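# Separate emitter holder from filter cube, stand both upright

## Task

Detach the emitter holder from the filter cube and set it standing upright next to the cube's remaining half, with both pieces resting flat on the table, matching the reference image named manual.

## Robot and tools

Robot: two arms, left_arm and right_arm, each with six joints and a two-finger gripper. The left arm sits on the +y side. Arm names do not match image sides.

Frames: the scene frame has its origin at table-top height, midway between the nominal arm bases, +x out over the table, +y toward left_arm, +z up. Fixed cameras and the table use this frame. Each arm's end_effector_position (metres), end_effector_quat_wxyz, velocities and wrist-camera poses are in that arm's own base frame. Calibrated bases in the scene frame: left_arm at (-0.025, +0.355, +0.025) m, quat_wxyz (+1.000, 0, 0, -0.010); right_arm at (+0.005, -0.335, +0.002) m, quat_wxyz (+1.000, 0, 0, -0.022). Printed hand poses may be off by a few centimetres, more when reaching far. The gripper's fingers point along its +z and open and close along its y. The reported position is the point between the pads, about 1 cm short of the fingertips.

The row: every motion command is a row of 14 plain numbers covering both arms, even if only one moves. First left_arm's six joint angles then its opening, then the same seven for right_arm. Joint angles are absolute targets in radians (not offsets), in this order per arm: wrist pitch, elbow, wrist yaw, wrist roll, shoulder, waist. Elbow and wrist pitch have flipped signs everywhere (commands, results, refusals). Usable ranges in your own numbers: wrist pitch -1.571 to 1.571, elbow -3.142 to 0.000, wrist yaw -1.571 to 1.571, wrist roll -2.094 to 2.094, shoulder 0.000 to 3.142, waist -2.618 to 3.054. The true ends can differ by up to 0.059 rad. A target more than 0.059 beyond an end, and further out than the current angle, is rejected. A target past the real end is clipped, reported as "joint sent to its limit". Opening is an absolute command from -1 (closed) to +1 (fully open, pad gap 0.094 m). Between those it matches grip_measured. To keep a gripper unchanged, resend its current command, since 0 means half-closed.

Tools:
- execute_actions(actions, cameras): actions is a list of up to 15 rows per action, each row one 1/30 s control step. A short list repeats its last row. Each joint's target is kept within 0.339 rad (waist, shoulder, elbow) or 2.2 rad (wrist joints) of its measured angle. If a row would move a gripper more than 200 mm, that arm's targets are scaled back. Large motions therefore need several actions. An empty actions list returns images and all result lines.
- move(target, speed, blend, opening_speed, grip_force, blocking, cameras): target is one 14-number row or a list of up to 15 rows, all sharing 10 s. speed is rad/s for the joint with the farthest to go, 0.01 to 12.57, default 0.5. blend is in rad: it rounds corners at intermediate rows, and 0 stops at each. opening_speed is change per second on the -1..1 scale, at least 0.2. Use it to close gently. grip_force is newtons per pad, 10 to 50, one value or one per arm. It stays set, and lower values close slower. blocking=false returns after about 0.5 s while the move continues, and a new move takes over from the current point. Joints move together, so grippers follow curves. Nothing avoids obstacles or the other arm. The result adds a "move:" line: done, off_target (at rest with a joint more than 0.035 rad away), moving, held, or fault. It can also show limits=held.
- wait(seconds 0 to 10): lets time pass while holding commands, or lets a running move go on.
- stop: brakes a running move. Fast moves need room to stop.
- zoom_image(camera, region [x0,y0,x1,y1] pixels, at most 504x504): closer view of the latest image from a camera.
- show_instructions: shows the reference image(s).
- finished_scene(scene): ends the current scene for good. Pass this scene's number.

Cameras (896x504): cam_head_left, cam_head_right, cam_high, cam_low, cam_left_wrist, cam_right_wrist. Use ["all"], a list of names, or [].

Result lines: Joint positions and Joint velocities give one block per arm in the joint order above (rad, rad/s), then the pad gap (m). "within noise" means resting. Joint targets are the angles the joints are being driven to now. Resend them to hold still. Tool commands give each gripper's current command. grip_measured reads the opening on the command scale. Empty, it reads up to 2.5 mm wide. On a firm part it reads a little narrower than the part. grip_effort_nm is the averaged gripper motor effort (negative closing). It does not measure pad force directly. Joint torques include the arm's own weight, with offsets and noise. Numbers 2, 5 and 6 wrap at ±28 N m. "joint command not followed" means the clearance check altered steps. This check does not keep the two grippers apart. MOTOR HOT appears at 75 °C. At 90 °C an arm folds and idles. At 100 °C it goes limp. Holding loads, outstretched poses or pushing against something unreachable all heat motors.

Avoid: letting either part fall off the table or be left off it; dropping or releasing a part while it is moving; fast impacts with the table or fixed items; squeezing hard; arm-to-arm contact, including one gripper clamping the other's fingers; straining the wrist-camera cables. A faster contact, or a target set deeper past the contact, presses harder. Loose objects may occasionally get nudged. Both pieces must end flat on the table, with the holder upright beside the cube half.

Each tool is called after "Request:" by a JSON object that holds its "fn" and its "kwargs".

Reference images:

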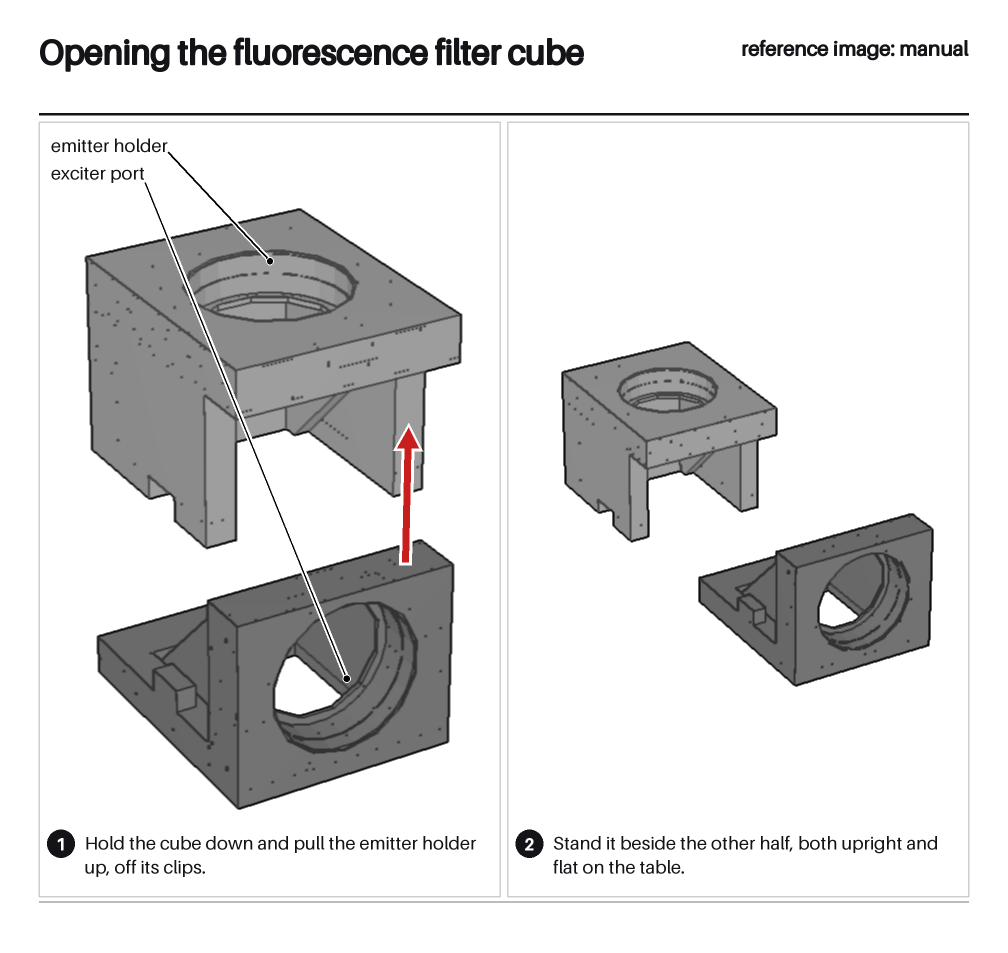

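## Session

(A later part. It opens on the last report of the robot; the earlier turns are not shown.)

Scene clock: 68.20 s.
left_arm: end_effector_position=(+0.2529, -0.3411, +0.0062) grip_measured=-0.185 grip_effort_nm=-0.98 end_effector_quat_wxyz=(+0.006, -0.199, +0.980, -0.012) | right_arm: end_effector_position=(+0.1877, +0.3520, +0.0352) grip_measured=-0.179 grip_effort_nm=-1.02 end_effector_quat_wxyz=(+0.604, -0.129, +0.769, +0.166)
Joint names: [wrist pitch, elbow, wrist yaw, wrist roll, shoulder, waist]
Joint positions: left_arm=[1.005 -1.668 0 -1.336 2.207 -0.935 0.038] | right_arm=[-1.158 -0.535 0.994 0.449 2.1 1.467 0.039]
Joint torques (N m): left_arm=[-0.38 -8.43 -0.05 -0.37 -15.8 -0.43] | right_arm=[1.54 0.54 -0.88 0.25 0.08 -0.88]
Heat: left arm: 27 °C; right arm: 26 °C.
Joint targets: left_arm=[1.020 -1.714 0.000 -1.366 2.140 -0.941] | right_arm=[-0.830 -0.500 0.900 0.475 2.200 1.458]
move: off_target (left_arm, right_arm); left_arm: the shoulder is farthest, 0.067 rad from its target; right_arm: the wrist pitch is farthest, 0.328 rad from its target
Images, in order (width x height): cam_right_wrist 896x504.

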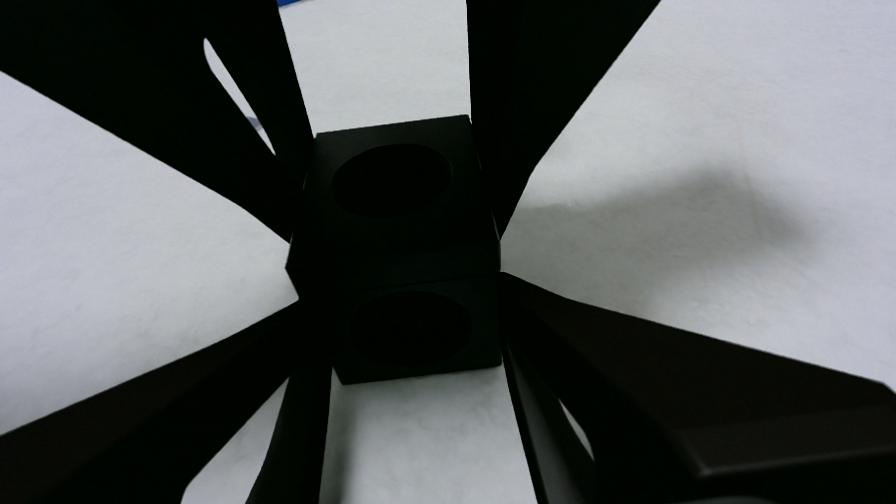

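Request:
{"fn": "move", "kwargs": {"target": [[1.025, -1.735, 0, -1.366, 2.11, -0.941, -0.3, -0.80, -0.50, 0.90, 0.475, 2.23, 1.458, -0.3], [1.03, -1.75, 0, -1.366, 2.09, -0.941, -0.3, -0.78, -0.50, 0.90, 0.475, 2.25, 1.458, -0.3]], "speed": 0.1, "cameras": ["cam_right_wrist", "cam_head_left"]}}

Scene clock: 71.63 s.
left_arm: end_effector_position=(+0.2557, -0.3427, +0.0088) grip_measured=-0.185 grip_effort_nm=-0.98 end_effector_quat_wxyz=(+0.012, -0.190, +0.982, -0.014) | right_arm: end_effector_position=(+0.1888, +0.3497, +0.0328) grip_measured=-0.180 grip_effort_nm=-1.02 end_effector_quat_wxyz=(+0.610, -0.123, +0.767, +0.154)
Joint names: [wrist pitch, elbow, wrist yaw, wrist roll, shoulder, waist]
Joint positions: left_arm=[1.007 -1.679 -0.009 -1.317 2.207 -0.936 0.038] | right_arm=[-1.161 -0.545 1.027 0.448 2.12 1.472 0.039]
Joint torques (N m): left_arm=[-0.3 -10.56 0.04 -0.6 -19.78 -0.35] | right_arm=[2.05 1.61 -1.29 0.26 2.61 -1.25]
Heat: left arm: 28 °C; right arm: 26 °C.
Joint targets: left_arm=[1.030 -1.750 0.000 -1.366 2.090 -0.941] | right_arm=[-0.780 -0.500 0.900 0.475 2.250 1.458]
move: off_target (left_arm, right_arm); left_arm: the shoulder is farthest, 0.117 rad from its target; right_arm: the wrist pitch is farthest, 0.381 rad from its target
Images, in order (width x height): cam_head_left 896x504, cam_right_wrist 896x504.

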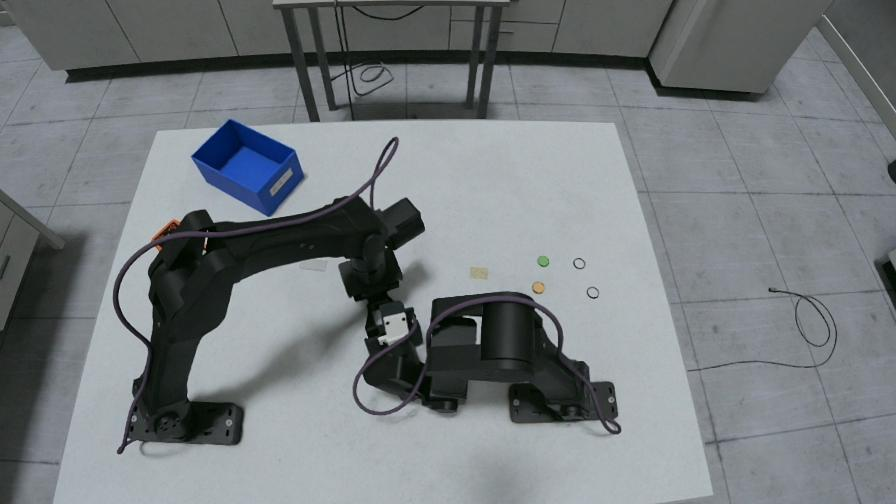

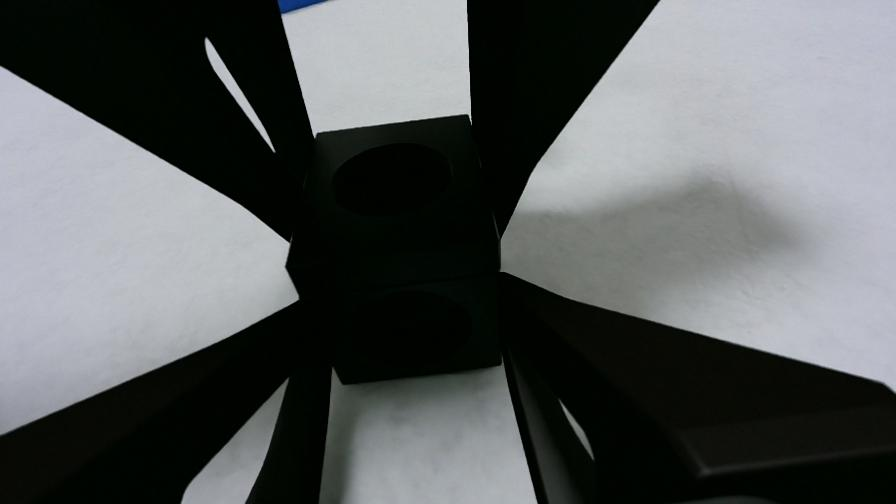

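Request:
{"fn": "zoom_image", "kwargs": {"camera": "cam_right_wrist", "region": [240, 80, 560, 420]}}

Request:
{"fn": "execute_actions", "kwargs": {"actions": []}}

Scaled by 1.482 from the camera's 896x504 image, which has a finer 1280x720 frame.

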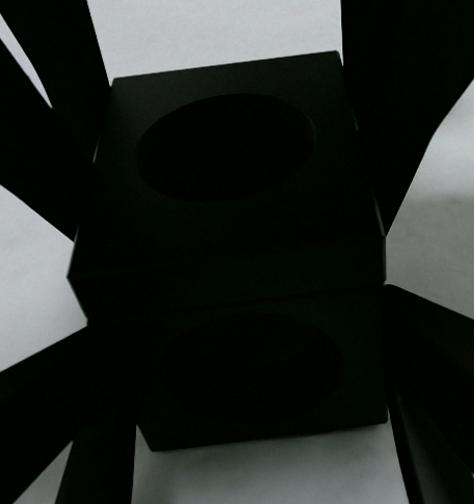

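Scene clock: 72.00 s.
left_arm: end_effector_position=(+0.2557, -0.3427, +0.0088) grip_measured=-0.185 grip_effort_nm=-0.98 end_effector_quat_wxyz=(+0.012, -0.190, +0.982, -0.014) | right_arm: end_effector_position=(+0.1888, +0.3497, +0.0328) grip_measured=-0.180 grip_effort_nm=-1.02 end_effector_quat_wxyz=(+0.610, -0.123, +0.767, +0.154)
Joint names: [wrist pitch, elbow, wrist yaw, wrist roll, shoulder, waist]
Joint positions: left_arm=[1.007 -1.679 -0.009 -1.317 2.207 -0.936 0.038] | right_arm=[-1.161 -0.545 1.027 0.448 2.12 1.472 0.039]
Joint velocities: within noise
Joint torques (N m): left_arm=[-0.3 -10.54 0.06 -0.58 -19.75 -0.38] | right_arm=[2.06 1.57 -1.25 0.26 2.58 -1.26]
Heat: left arm: 28 °C; right arm: 26 °C.
Joint targets: left_arm=[1.030 -1.750 0.000 -1.366 2.090 -0.941] | right_arm=[-0.780 -0.500 0.900 0.475 2.250 1.458]
Tool commands: left_gripper/opening=-0.3 right_gripper/opening=-0.3

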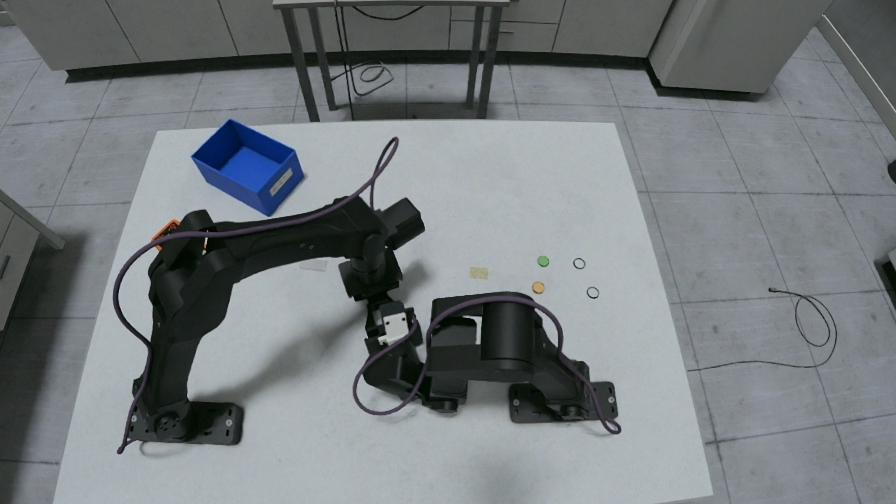

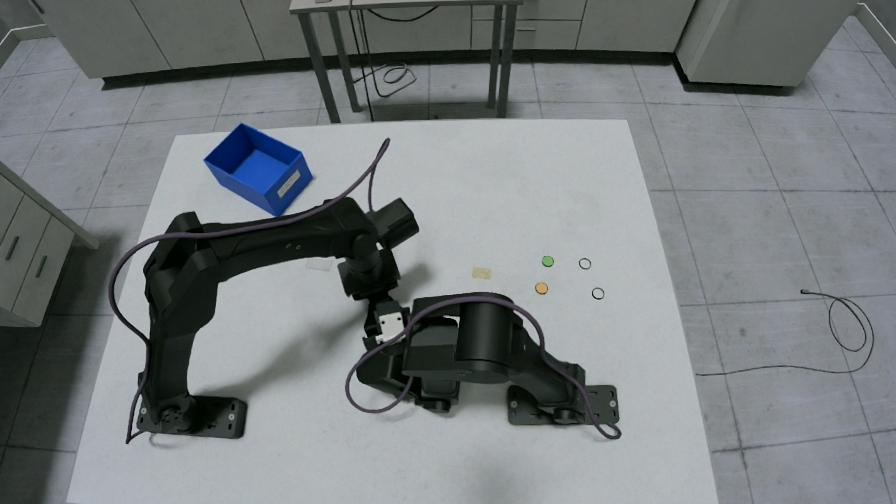

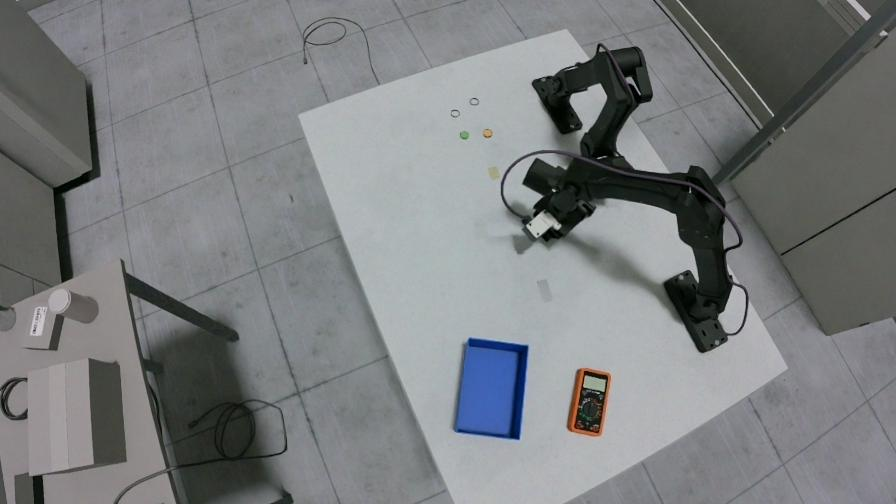

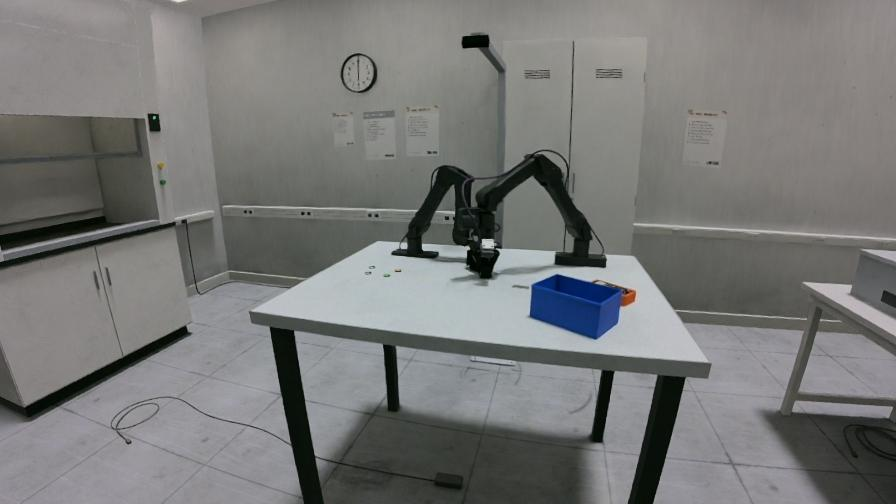

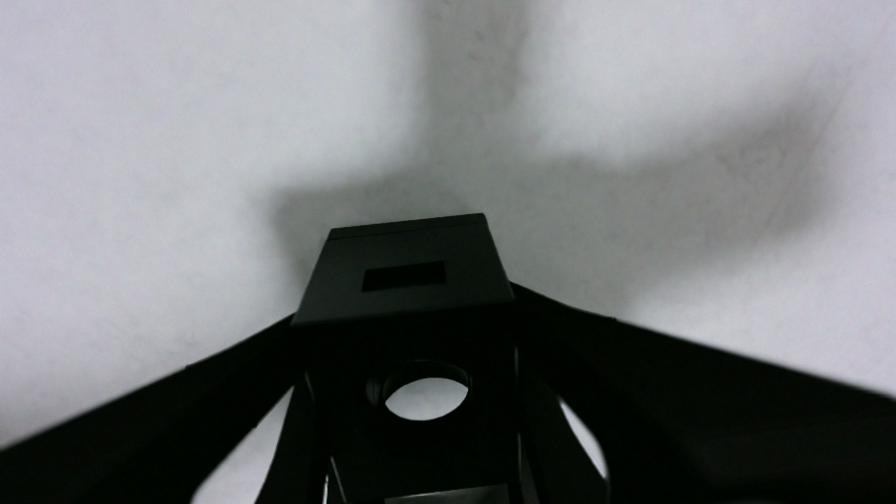

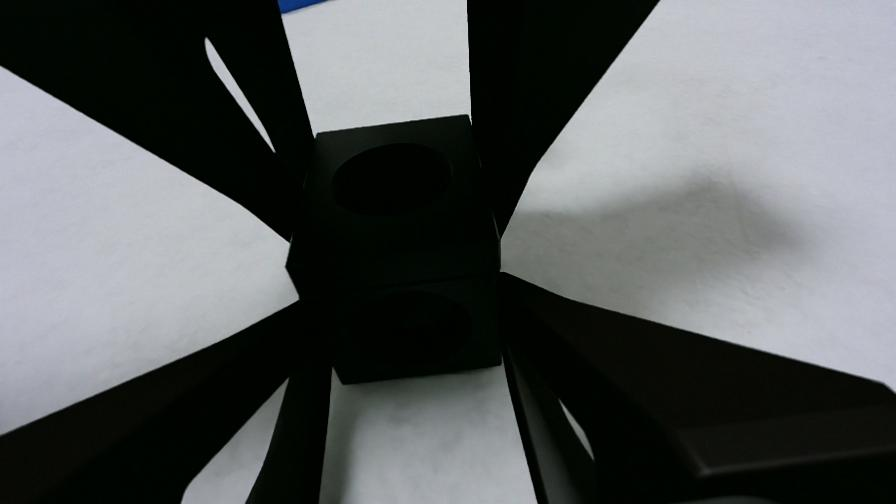

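Request:
{"fn": "zoom_image", "kwargs": {"camera": "cam_left_wrist", "region": [270, 190, 550, 400]}}

Scaled by 1.800 from the camera's 896x504 image, which has a finer 1280x720 frame.

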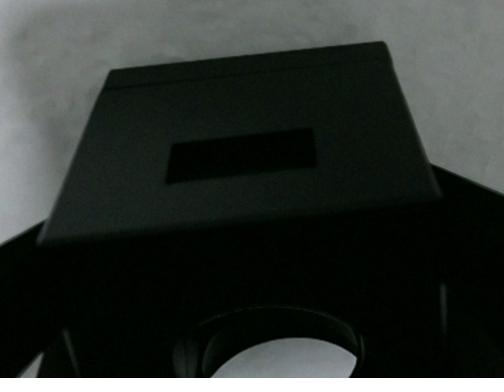

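Request:
{"fn": "move", "kwargs": {"target": [1.03, -1.705, 0, -1.32, 2.262, -0.941, -0.3, -1.10, -0.528, 1.022, 0.475, 2.108, 1.474, -0.3], "speed": 0.15, "cameras": ["cam_right_wrist", "cam_left_wrist"]}}

Scene clock: 80.80 s.
left_arm: end_effector_position=(+0.2540, -0.3425, +0.0059) grip_measured=-0.185 grip_effort_nm=-0.98 end_effector_quat_wxyz=(+0.006, -0.187, +0.982, -0.009) | right_arm: end_effector_position=(+0.1889, +0.3524, +0.0414) grip_measured=-0.180 grip_effort_nm=-1.02 end_effector_quat_wxyz=(+0.614, -0.112, +0.763, +0.168)
Joint names: [wrist pitch, elbow, wrist yaw, wrist roll, shoulder, waist]
Joint positions: left_arm=[1.018 -1.688 -0.003 -1.313 2.22 -0.936 0.038] | right_arm=[-1.183 -0.545 1.028 0.449 2.105 1.473 0.039]
Joint torques (N m): left_arm=[-0.4 -6.15 -0.01 -0.11 -7.94 -0.43] | right_arm=[-0.81 -1.07 0.16 0.24 -7.62 0.02]
Heat: left arm: 30 °C; right arm: 27 °C.
Joint targets: left_arm=[1.030 -1.705 0.000 -1.320 2.262 -0.941] | right_arm=[-1.100 -0.528 1.022 0.475 2.108 1.474]
move: off_target (left_arm, right_arm); left_arm: the shoulder is farthest, 0.042 rad from its target; right_arm: the wrist pitch is farthest, 0.083 rad from its target
Images, in order (width x height): cam_left_wrist 896x504, cam_right_wrist 896x504.

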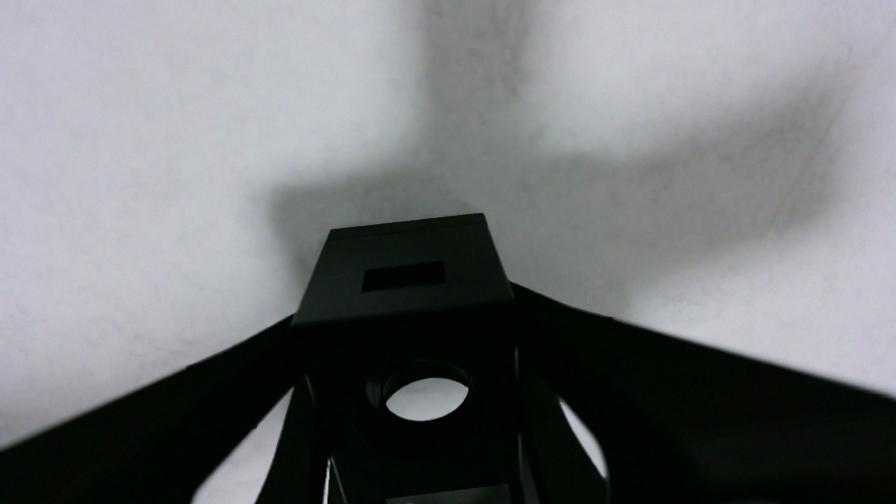

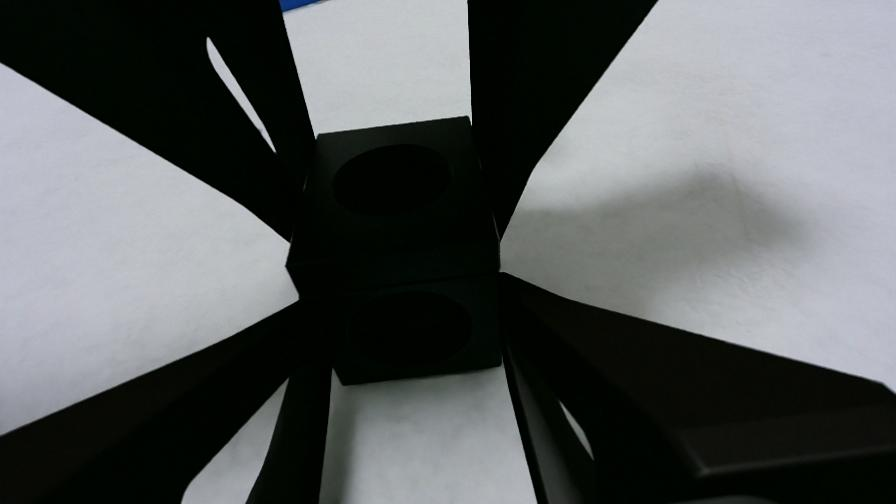

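Request:
{"fn": "move", "kwargs": {"target": [1.03, -1.705, 0, -1.32, 2.262, -0.941, -0.3, -1.15, -0.545, 1.022, 0.475, 2.125, 1.474, 0.0], "speed": 0.15, "opening_speed": 0.5}}

Request:
{"fn": "move", "kwargs": {"target": [1.03, -1.705, 0, -1.32, 2.262, -0.941, -0.3, -1.20, -0.54, 1.024, 0.475, 2.145, 1.487, 0.0], "speed": 0.15, "cameras": ["cam_right_wrist"]}}

Scene clock: 83.33 s.
left_arm: end_effector_position=(+0.2528, -0.3424, +0.0041) grip_measured=-0.185 grip_effort_nm=-0.98 end_effector_quat_wxyz=(+0.002, -0.187, +0.982, -0.007) | right_arm: end_effector_position=(+0.1887, +0.3532, +0.0422) grip_measured=-0.003 grip_effort_nm=0.16 end_effector_quat_wxyz=(+0.613, -0.110, +0.763, +0.173)
Joint names: [wrist pitch, elbow, wrist yaw, wrist roll, shoulder, waist]
Joint positions: left_arm=[1.02 -1.69 0.003 -1.313 2.226 -0.936 0.038] | right_arm=[-1.19 -0.545 1.025 0.452 2.105 1.473 0.047]
Joint torques (N m): left_arm=[-0.4 -5.98 -0.06 -0.1 -8.34 -0.39] | right_arm=[-1.23 -2.62 0.17 0.22 -6.28 0.06]
Heat: left arm: 30 °C; right arm: 27 °C.
Joint targets: left_arm=[1.030 -1.705 0.000 -1.320 2.262 -0.941] | right_arm=[-1.150 -0.545 1.022 0.475 2.125 1.474]
move: off_target (left_arm, right_arm); left_arm: the shoulder is farthest, 0.036 rad from its target; right_arm: the wrist pitch is farthest, 0.040 rad from its target

Scene clock: 84.17 s.
left_arm: end_effector_position=(+0.2528, -0.3424, +0.0041) grip_measured=-0.185 grip_effort_nm=-0.98 end_effector_quat_wxyz=(+0.002, -0.187, +0.982, -0.007) | right_arm: end_effector_position=(+0.1874, +0.3534, +0.0435) grip_measured=-0.003 grip_effort_nm=0.14 end_effector_quat_wxyz=(+0.617, -0.103, +0.760, +0.177)
Joint names: [wrist pitch, elbow, wrist yaw, wrist roll, shoulder, waist]
Joint positions: left_arm=[1.02 -1.69 0.003 -1.313 2.226 -0.936 0.038] | right_arm=[-1.217 -0.545 1.037 0.452 2.115 1.479 0.047]
Joint torques (N m): left_arm=[-0.4 -5.96 -0.07 -0.11 -8.38 -0.4] | right_arm=[-1.41 -2.14 0.06 0.22 -5.5 0.59]
Heat: left arm: 30 °C; right arm: 27 °C.
Joint targets: left_arm=[1.030 -1.705 0.000 -1.320 2.262 -0.941] | right_arm=[-1.200 -0.540 1.024 0.475 2.145 1.487]
move: off_target (left_arm); left_arm: the shoulder is farthest, 0.036 rad from its target
Images, in order (width x height): cam_right_wrist 896x504.

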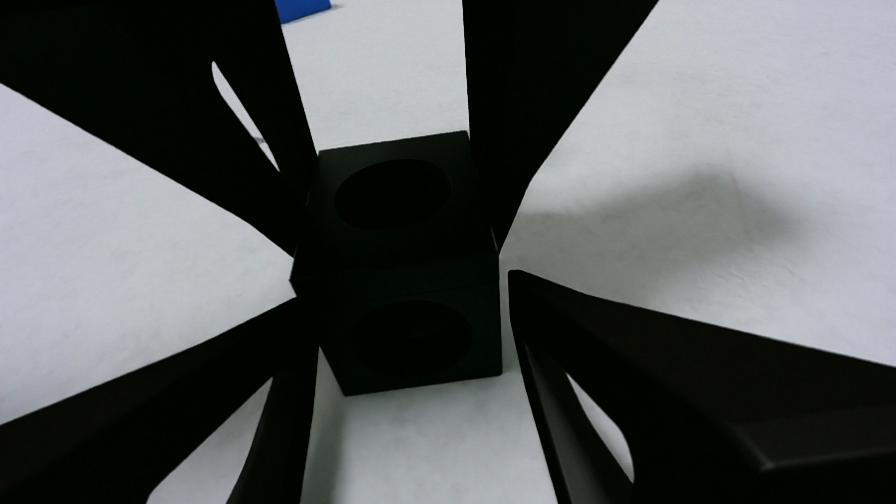

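Request:
{"fn": "move", "kwargs": {"target": [1.03, -1.705, 0, -1.32, 2.262, -0.941, -0.3, -1.235, -0.542, 1.02, 0.475, 2.182, 1.487, 0.0], "speed": 0.1, "cameras": ["cam_right_wrist"]}}

Scene clock: 93.37 s.
left_arm: end_effector_position=(+0.2528, -0.3424, +0.0041) grip_measured=-0.185 grip_effort_nm=-0.98 end_effector_quat_wxyz=(+0.002, -0.187, +0.982, -0.007) | right_arm: end_effector_position=(+0.1889, +0.3513, +0.0446) grip_measured=-0.002 grip_effort_nm=0.14 end_effector_quat_wxyz=(+0.626, -0.092, +0.754, +0.178)
Joint names: [wrist pitch, elbow, wrist yaw, wrist roll, shoulder, waist]
Joint positions: left_arm=[1.02 -1.69 0.003 -1.313 2.226 -0.936 0.038] | right_arm=[-1.277 -0.545 1.06 0.435 2.142 1.48 0.047]
Joint torques (N m): left_arm=[-0.4 -5.93 -0.07 -0.09 -8.32 -0.38] | right_arm=[-1.16 -2.15 -0.29 0.38 -4.74 0.51]
Heat: left arm: 30 °C; right arm: 27 °C.
Joint targets: left_arm=[1.030 -1.705 0.000 -1.320 2.262 -0.941] | right_arm=[-1.235 -0.542 1.020 0.475 2.182 1.487]
move: off_target (left_arm, right_arm); left_arm: the shoulder is farthest, 0.036 rad from its target; right_arm: the wrist pitch is farthest, 0.042 rad from its target
Images, in order (width x height): cam_right_wrist 896x504.

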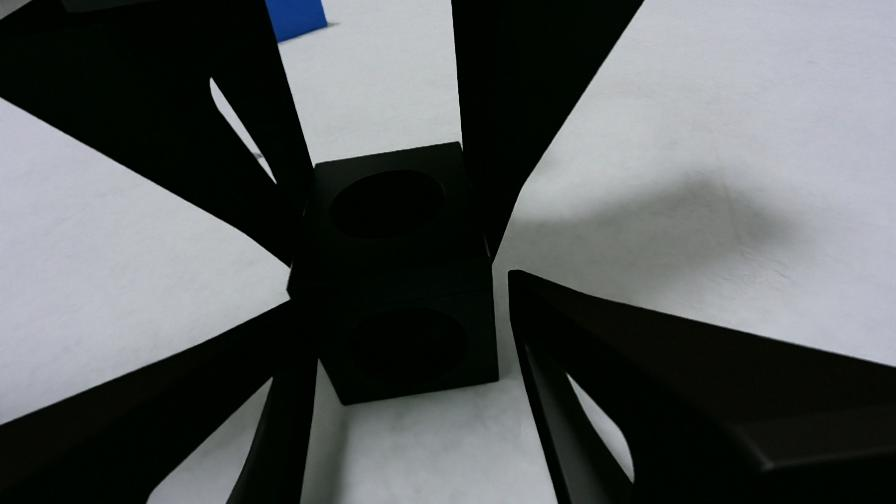

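Request:
{"fn": "move", "kwargs": {"target": [[1.03, -1.705, 0, -1.32, 2.262, -0.941, -0.3, -0.99, -0.58, 1.0, 0.57, 2.04, 1.461, 0.0], [1.03, -1.705, 0, -1.32, 2.262, -0.941, -0.3, -0.715, -0.613, 0.942, 0.70, 1.935, 1.46, 0.0]], "speed": 0.3, "blend": 0.1, "cameras": ["cam_right_wrist", "cam_left_wrist"]}}

Scene clock: 98.93 s.
left_arm: end_effector_position=(+0.2528, -0.3424, +0.0041) grip_measured=-0.185 grip_effort_nm=-0.98 end_effector_quat_wxyz=(+0.002, -0.187, +0.982, -0.007) | right_arm: end_effector_position=(+0.1827, +0.3578, +0.0350) grip_measured=-0.002 grip_effort_nm=0.14 end_effector_quat_wxyz=(+0.550, -0.108, +0.811, +0.171)
Joint names: [wrist pitch, elbow, wrist yaw, wrist roll, shoulder, waist]
Joint positions: left_arm=[1.02 -1.69 0.003 -1.313 2.226 -0.936 0.038] | right_arm=[-0.746 -0.601 0.942 0.684 1.959 1.468 0.047]
Joint torques (N m): left_arm=[-0.41 -5.87 -0.05 -0.1 -8.35 -0.39] | right_arm=[-1.23 -4.92 0.31 0.16 -9.74 -0.69]
Heat: left arm: 30 °C; right arm: 27 °C.
Joint targets: left_arm=[1.030 -1.705 0.000 -1.320 2.262 -0.941] | right_arm=[-0.715 -0.613 0.942 0.700 1.935 1.460]
move: off_target (left_arm); left_arm: the shoulder is farthest, 0.036 rad from its target
Images, in order (width x height): cam_left_wrist 896x504, cam_right_wrist 896x504.

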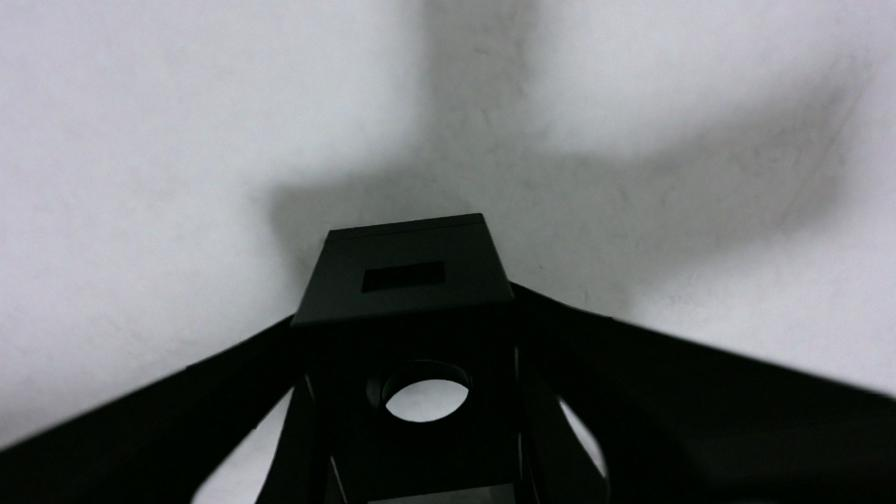

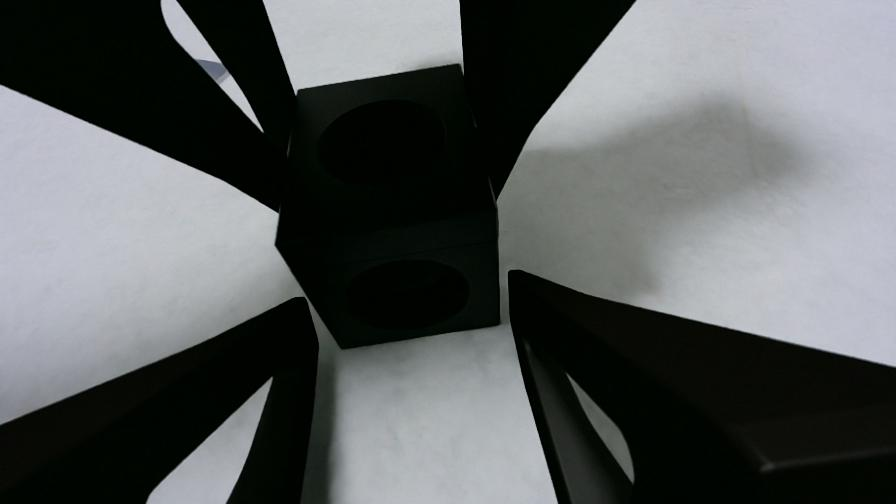

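Request:
{"fn": "move", "kwargs": {"target": [1.03, -1.705, 0, -1.32, 2.262, -0.941, -0.3, -0.715, -0.613, 0.942, 0.70, 1.935, 1.466, -0.3], "speed": 0.3, "opening_speed": 0.3, "cameras": ["cam_right_wrist"]}}

Scene clock: 101.13 s.
left_arm: end_effector_position=(+0.2527, -0.3425, +0.0041) grip_measured=-0.185 grip_effort_nm=-0.98 end_effector_quat_wxyz=(+0.002, -0.188, +0.982, -0.007) | right_arm: end_effector_position=(+0.1829, +0.3570, +0.0345) grip_measured=-0.186 grip_effort_nm=-1.02 end_effector_quat_wxyz=(+0.550, -0.109, +0.811, +0.168)
Joint names: [wrist pitch, elbow, wrist yaw, wrist roll, shoulder, waist]
Joint positions: left_arm=[1.02 -1.69 0.003 -1.314 2.226 -0.936 0.038] | right_arm=[-0.742 -0.601 0.945 0.683 1.959 1.468 0.038]
Joint torques (N m): left_arm=[-0.42 -5.91 -0.05 -0.09 -8.29 -0.36] | right_arm=[-1.23 -4.86 0.28 0.16 -9.69 -0.17]
Heat: left arm: 30 °C; right arm: 26 °C.
Joint targets: left_arm=[1.030 -1.705 0.000 -1.320 2.262 -0.941] | right_arm=[-0.715 -0.613 0.942 0.700 1.935 1.466]
move: off_target (left_arm); left_arm: the shoulder is farthest, 0.036 rad from its target
Images, in order (width x height): cam_right_wrist 896x504.

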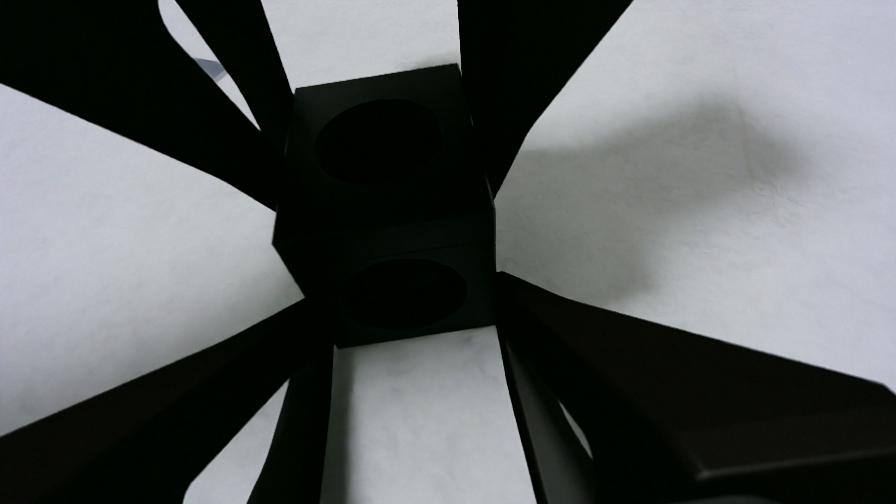

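Request:
{"fn": "move", "kwargs": {"target": [[1.03, -1.756, 0, -1.32, 2.169, -0.941, -0.3, -0.41, -0.555, 0.74, 0.70, 2.02, 1.466, -0.3], [1.03, -1.772, 0, -1.32, 2.141, -0.941, -0.3, -0.34, -0.543, 0.70, 0.70, 2.04, 1.466, -0.3]], "speed": 0.2, "blend": 0.05, "cameras": ["cam_right_wrist", "cam_left_wrist"]}}

Scene clock: 104.83 s.
left_arm: end_effector_position=(+0.2536, -0.3437, +0.0076) grip_measured=-0.185 grip_effort_nm=-0.98 end_effector_quat_wxyz=(+0.002, -0.188, +0.982, -0.008) | right_arm: end_effector_position=(+0.1804, +0.3541, +0.0263) grip_measured=-0.186 grip_effort_nm=-1.02 end_effector_quat_wxyz=(+0.538, -0.124, +0.819, +0.156)
Joint names: [wrist pitch, elbow, wrist yaw, wrist roll, shoulder, waist]
Joint positions: left_arm=[1.033 -1.705 0.003 -1.314 2.226 -0.936 0.038] | right_arm=[-0.687 -0.601 0.925 0.693 1.955 1.468 0.038]
Joint torques (N m): left_arm=[-0.53 -10.29 -0.07 -0.1 -17.31 -0.36] | right_arm=[1.84 1.63 -2.31 0.05 -0.96 -0.21]
Heat: left arm: 31 °C; right arm: 26 °C.
Joint targets: left_arm=[1.030 -1.772 0.000 -1.320 2.141 -0.941] | right_arm=[-0.340 -0.543 0.700 0.700 2.040 1.466]
move: off_target (left_arm, right_arm); blend cut to 0.035 rad at target 1; left_arm: the shoulder is farthest, 0.085 rad from its target; right_arm: the wrist pitch is farthest, 0.347 rad from its target
Images, in order (width x height): cam_left_wrist 896x504, cam_right_wrist 896x504.

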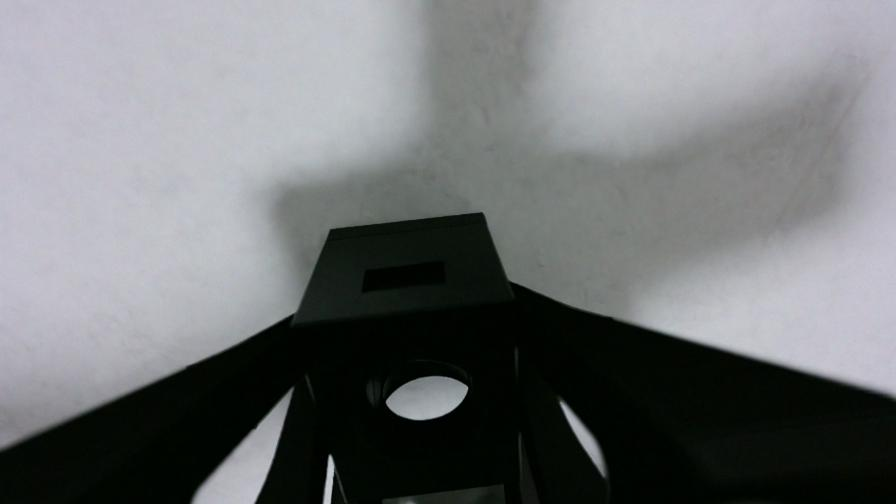

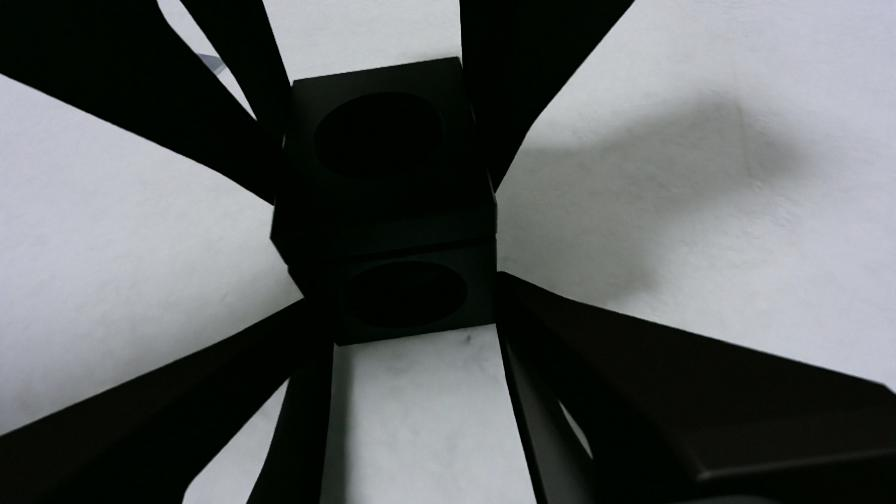

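Request:
{"fn": "move", "kwargs": {"target": [[1.03, -1.787, 0, -1.32, 2.114, -0.941, -0.3, -0.30, -0.535, 0.68, 0.70, 2.055, 1.466, -0.3]], "speed": 0.1}}

Request:
{"fn": "wait", "kwargs": {"seconds": 0.3, "cameras": ["cam_right_wrist", "cam_left_wrist"]}}

Scene clock: 106.13 s.
left_arm: end_effector_position=(+0.2677, -0.3626, +0.0571) grip_measured=-0.185 grip_effort_nm=-0.98 end_effector_quat_wxyz=(+0.031, -0.187, +0.980, -0.067) | right_arm: end_effector_position=(+0.1800, +0.3528, +0.0241) grip_measured=-0.186 grip_effort_nm=-1.02 end_effector_quat_wxyz=(+0.535, -0.127, +0.821, +0.152)
Joint names: [wrist pitch, elbow, wrist yaw, wrist roll, shoulder, waist]
Joint positions: left_arm=[1.043 -1.769 0.002 -1.314 2.148 -0.936 0.038] | right_arm=[-0.673 -0.601 0.922 0.697 1.955 1.468 0.038]
Joint torques (N m): left_arm=[-0.9 -6.56 -0.05 -0.09 -13.15 -0.36] | right_arm=[2.1 2.44 -2.49 0.02 0.28 -0.2]
Heat: left arm: 31 °C; right arm: 27 °C.
Joint targets: left_arm=[1.030 -1.787 0.000 -1.320 2.114 -0.941] | right_arm=[-0.300 -0.535 0.680 0.700 2.055 1.466]
move: off_target (right_arm); right_arm: the wrist pitch is farthest, 0.373 rad from its target

Scene clock: 106.43 s.
left_arm: end_effector_position=(+0.2677, -0.3626, +0.0571) grip_measured=-0.185 grip_effort_nm=-0.98 end_effector_quat_wxyz=(+0.031, -0.187, +0.980, -0.068) | right_arm: end_effector_position=(+0.1800, +0.3528, +0.0241) grip_measured=-0.186 grip_effort_nm=-1.02 end_effector_quat_wxyz=(+0.535, -0.127, +0.821, +0.152)
Joint names: [wrist pitch, elbow, wrist yaw, wrist roll, shoulder, waist]
Joint positions: left_arm=[1.043 -1.769 0.003 -1.314 2.148 -0.936 0.038] | right_arm=[-0.673 -0.601 0.922 0.697 1.955 1.468 0.038]
Joint torques (N m): left_arm=[-0.89 -6.63 -0.07 -0.1 -13.27 -0.42] | right_arm=[2.09 2.51 -2.5 0.02 0.27 -0.16]
Heat: left arm: 32 °C; right arm: 27 °C.
Joint targets: left_arm=[1.030 -1.787 0.000 -1.320 2.114 -0.941] | right_arm=[-0.300 -0.535 0.680 0.700 2.055 1.466]
Tool commands: left_gripper/opening=-0.3 right_gripper/opening=-0.3
wait: 0.30 s; at rest by 0.17 s
Images, in order (width x height): cam_left_wrist 896x504, cam_right_wrist 896x504.

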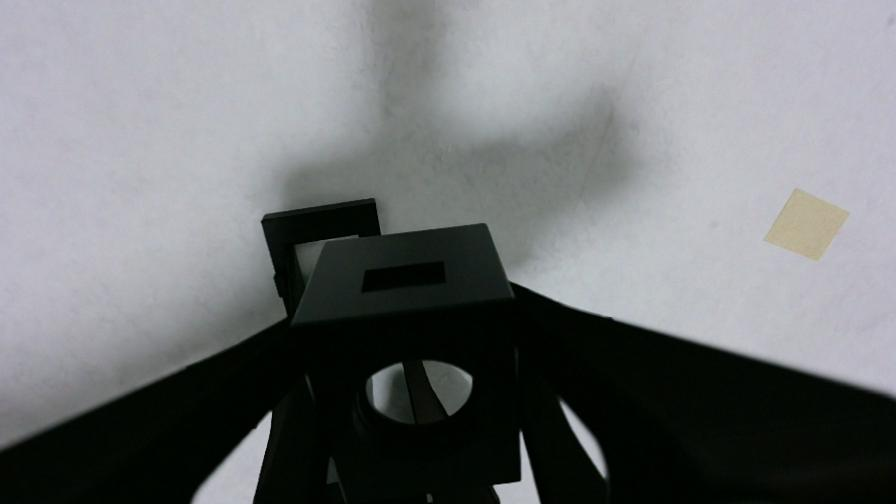

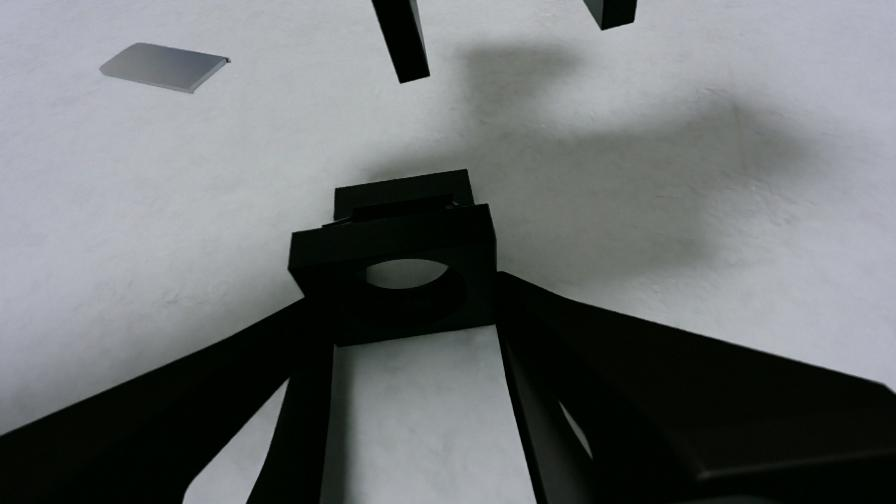

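Request:
{"fn": "move", "kwargs": {"target": [[1.06, -1.76, 0, -1.314, 2.09, -0.938, -0.3, -0.66, -0.611, 0.925, 0.70, 1.945, 1.466, -0.3], [1.125, -1.382, 0, -1.214, 1.80, -0.832, -0.3, -0.66, -0.611, 0.925, 0.70, 1.945, 1.466, -0.3]], "speed": 0.4, "blend": 0.05, "cameras": ["cam_right_wrist", "cam_left_wrist"]}}

Scene clock: 110.60 s.
left_arm: end_effector_position=(+0.2268, -0.2511, +0.0708) grip_measured=-0.185 grip_effort_nm=-0.98 end_effector_quat_wxyz=(+0.000, -0.190, +0.982, -0.004) | right_arm: end_effector_position=(+0.1827, +0.3560, +0.0336) grip_measured=-0.186 grip_effort_nm=-1.02 end_effector_quat_wxyz=(+0.546, -0.110, +0.814, +0.163)
Joint names: [wrist pitch, elbow, wrist yaw, wrist roll, shoulder, waist]
Joint positions: left_arm=[1.116 -1.391 0.004 -1.22 1.838 -0.837 0.038] | right_arm=[-0.705 -0.607 0.944 0.696 1.95 1.468 0.038]
Joint torques (N m): left_arm=[-0.4 -4.15 -0.09 0.05 -10.74 0.47] | right_arm=[-1.04 -4.08 0.11 0.02 -8.05 -0.18]
Heat: left arm: 32 °C; right arm: 27 °C.
Joint targets: left_arm=[1.125 -1.382 0.000 -1.214 1.800 -0.832] | right_arm=[-0.660 -0.611 0.925 0.700 1.945 1.466]
move: off_target (left_arm, right_arm); left_arm: the shoulder is farthest, 0.038 rad from its target; right_arm: the wrist pitch is farthest, 0.045 rad from its target
Images, in order (width x height): cam_left_wrist 896x504, cam_right_wrist 896x504.

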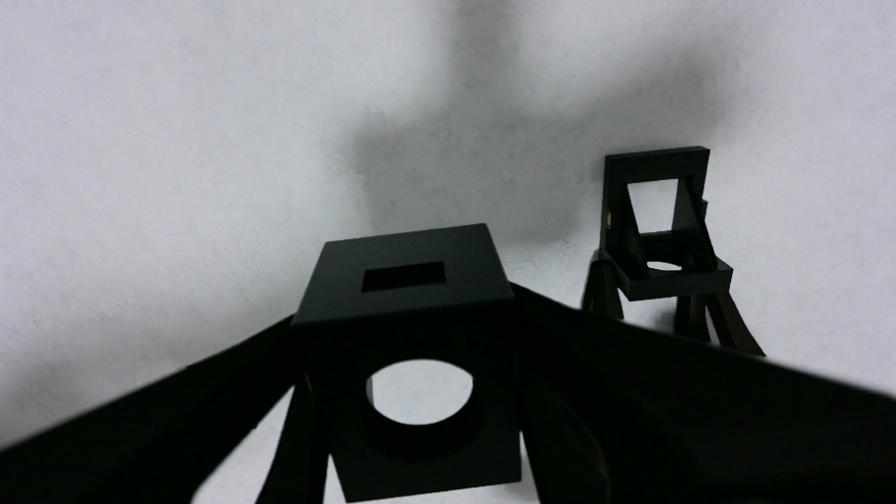

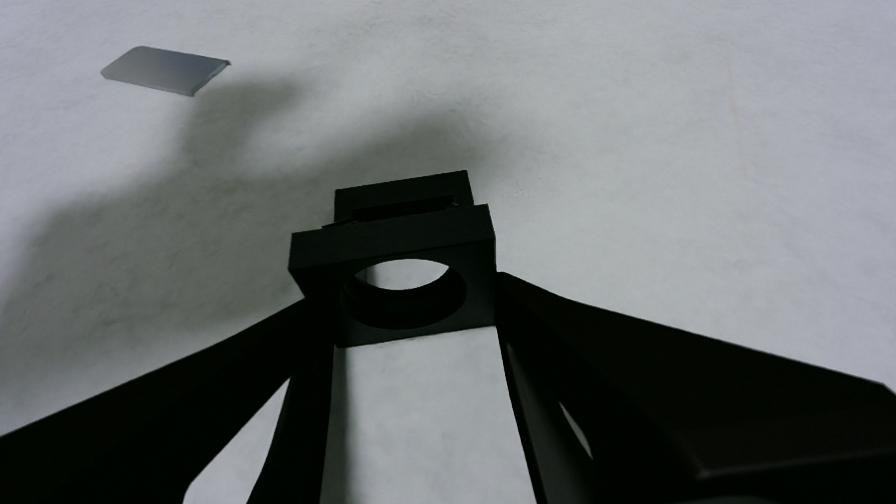

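Request:
{"fn": "zoom_image", "kwargs": {"camera": "cam_right_wrist", "region": [280, 160, 540, 400]}}

Request:
{"fn": "zoom_image", "kwargs": {"camera": "cam_left_wrist", "region": [540, 100, 800, 400]}}

Scaled by 1.938 from the camera's 896x504 image, which has a finer 1280x720 frame.

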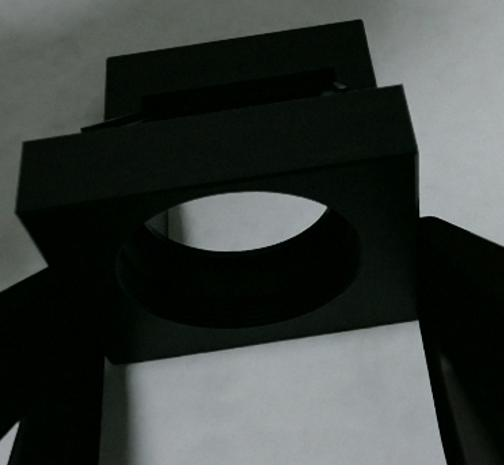

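Scaled by 1.680 from the camera's 896x504 image, which has a finer 1280x720 frame.

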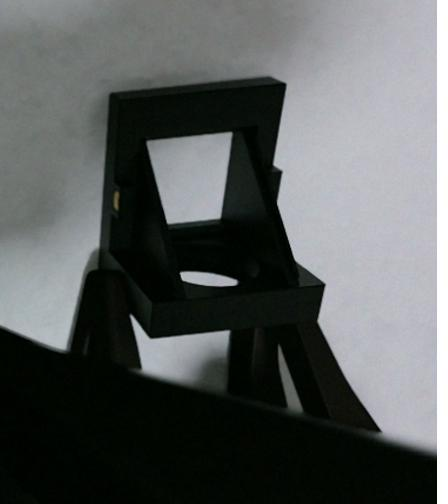

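Request:
{"fn": "move", "kwargs": {"target": [1.125, -1.382, 0, -1.214, 1.80, -0.832, -0.3, -0.61, -0.607, 0.91, 0.70, 1.965, 1.466, -0.3], "speed": 0.06, "cameras": ["cam_right_wrist", "cam_left_wrist"]}}

Scene clock: 113.07 s.
left_arm: end_effector_position=(+0.2268, -0.2511, +0.0708) grip_measured=-0.185 grip_effort_nm=-0.98 end_effector_quat_wxyz=(+0.000, -0.190, +0.982, -0.004) | right_arm: end_effector_position=(+0.1826, +0.3557, +0.0332) grip_measured=-0.186 grip_effort_nm=-1.02 end_effector_quat_wxyz=(+0.546, -0.111, +0.814, +0.161)
Joint names: [wrist pitch, elbow, wrist yaw, wrist roll, shoulder, waist]
Joint positions: left_arm=[1.116 -1.391 0.004 -1.22 1.838 -0.837 0.038] | right_arm=[-0.701 -0.607 0.944 0.696 1.95 1.468 0.038]
Joint torques (N m): left_arm=[-0.39 -4.19 -0.08 0.04 -10.8 0.4] | right_arm=[-0.62 -3.71 -0.06 0.02 -6.46 -0.17]
Heat: left arm: 32 °C; right arm: 27 °C.
Joint targets: left_arm=[1.125 -1.382 0.000 -1.214 1.800 -0.832] | right_arm=[-0.610 -0.607 0.910 0.700 1.965 1.466]
move: off_target (left_arm, right_arm); left_arm: the shoulder is farthest, 0.038 rad from its target; right_arm: the wrist pitch is farthest, 0.091 rad from its target
Images, in order (width x height): cam_left_wrist 896x504, cam_right_wrist 896x504.

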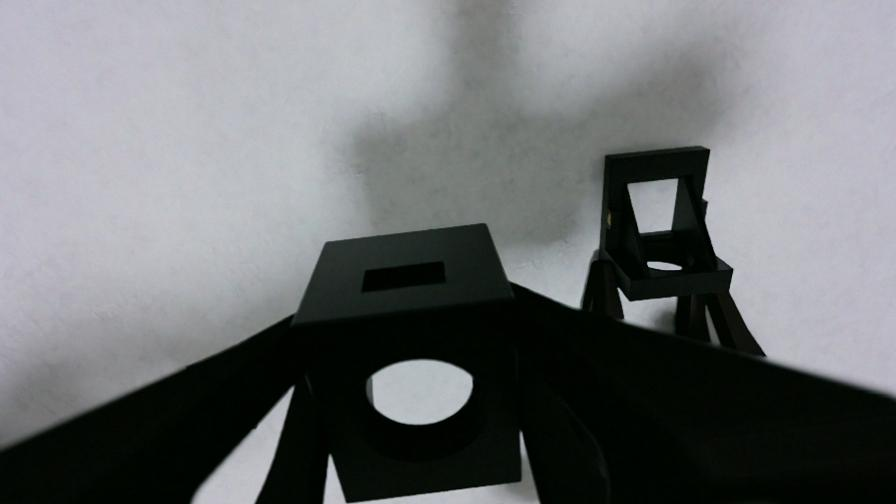

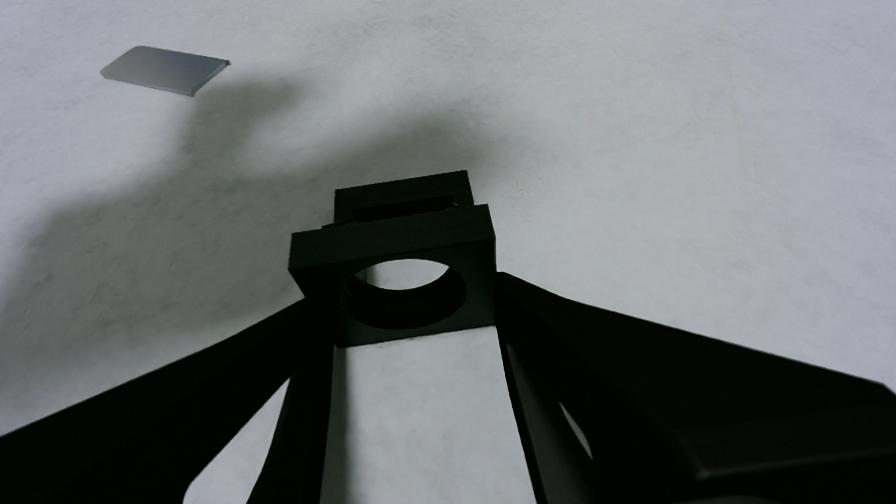

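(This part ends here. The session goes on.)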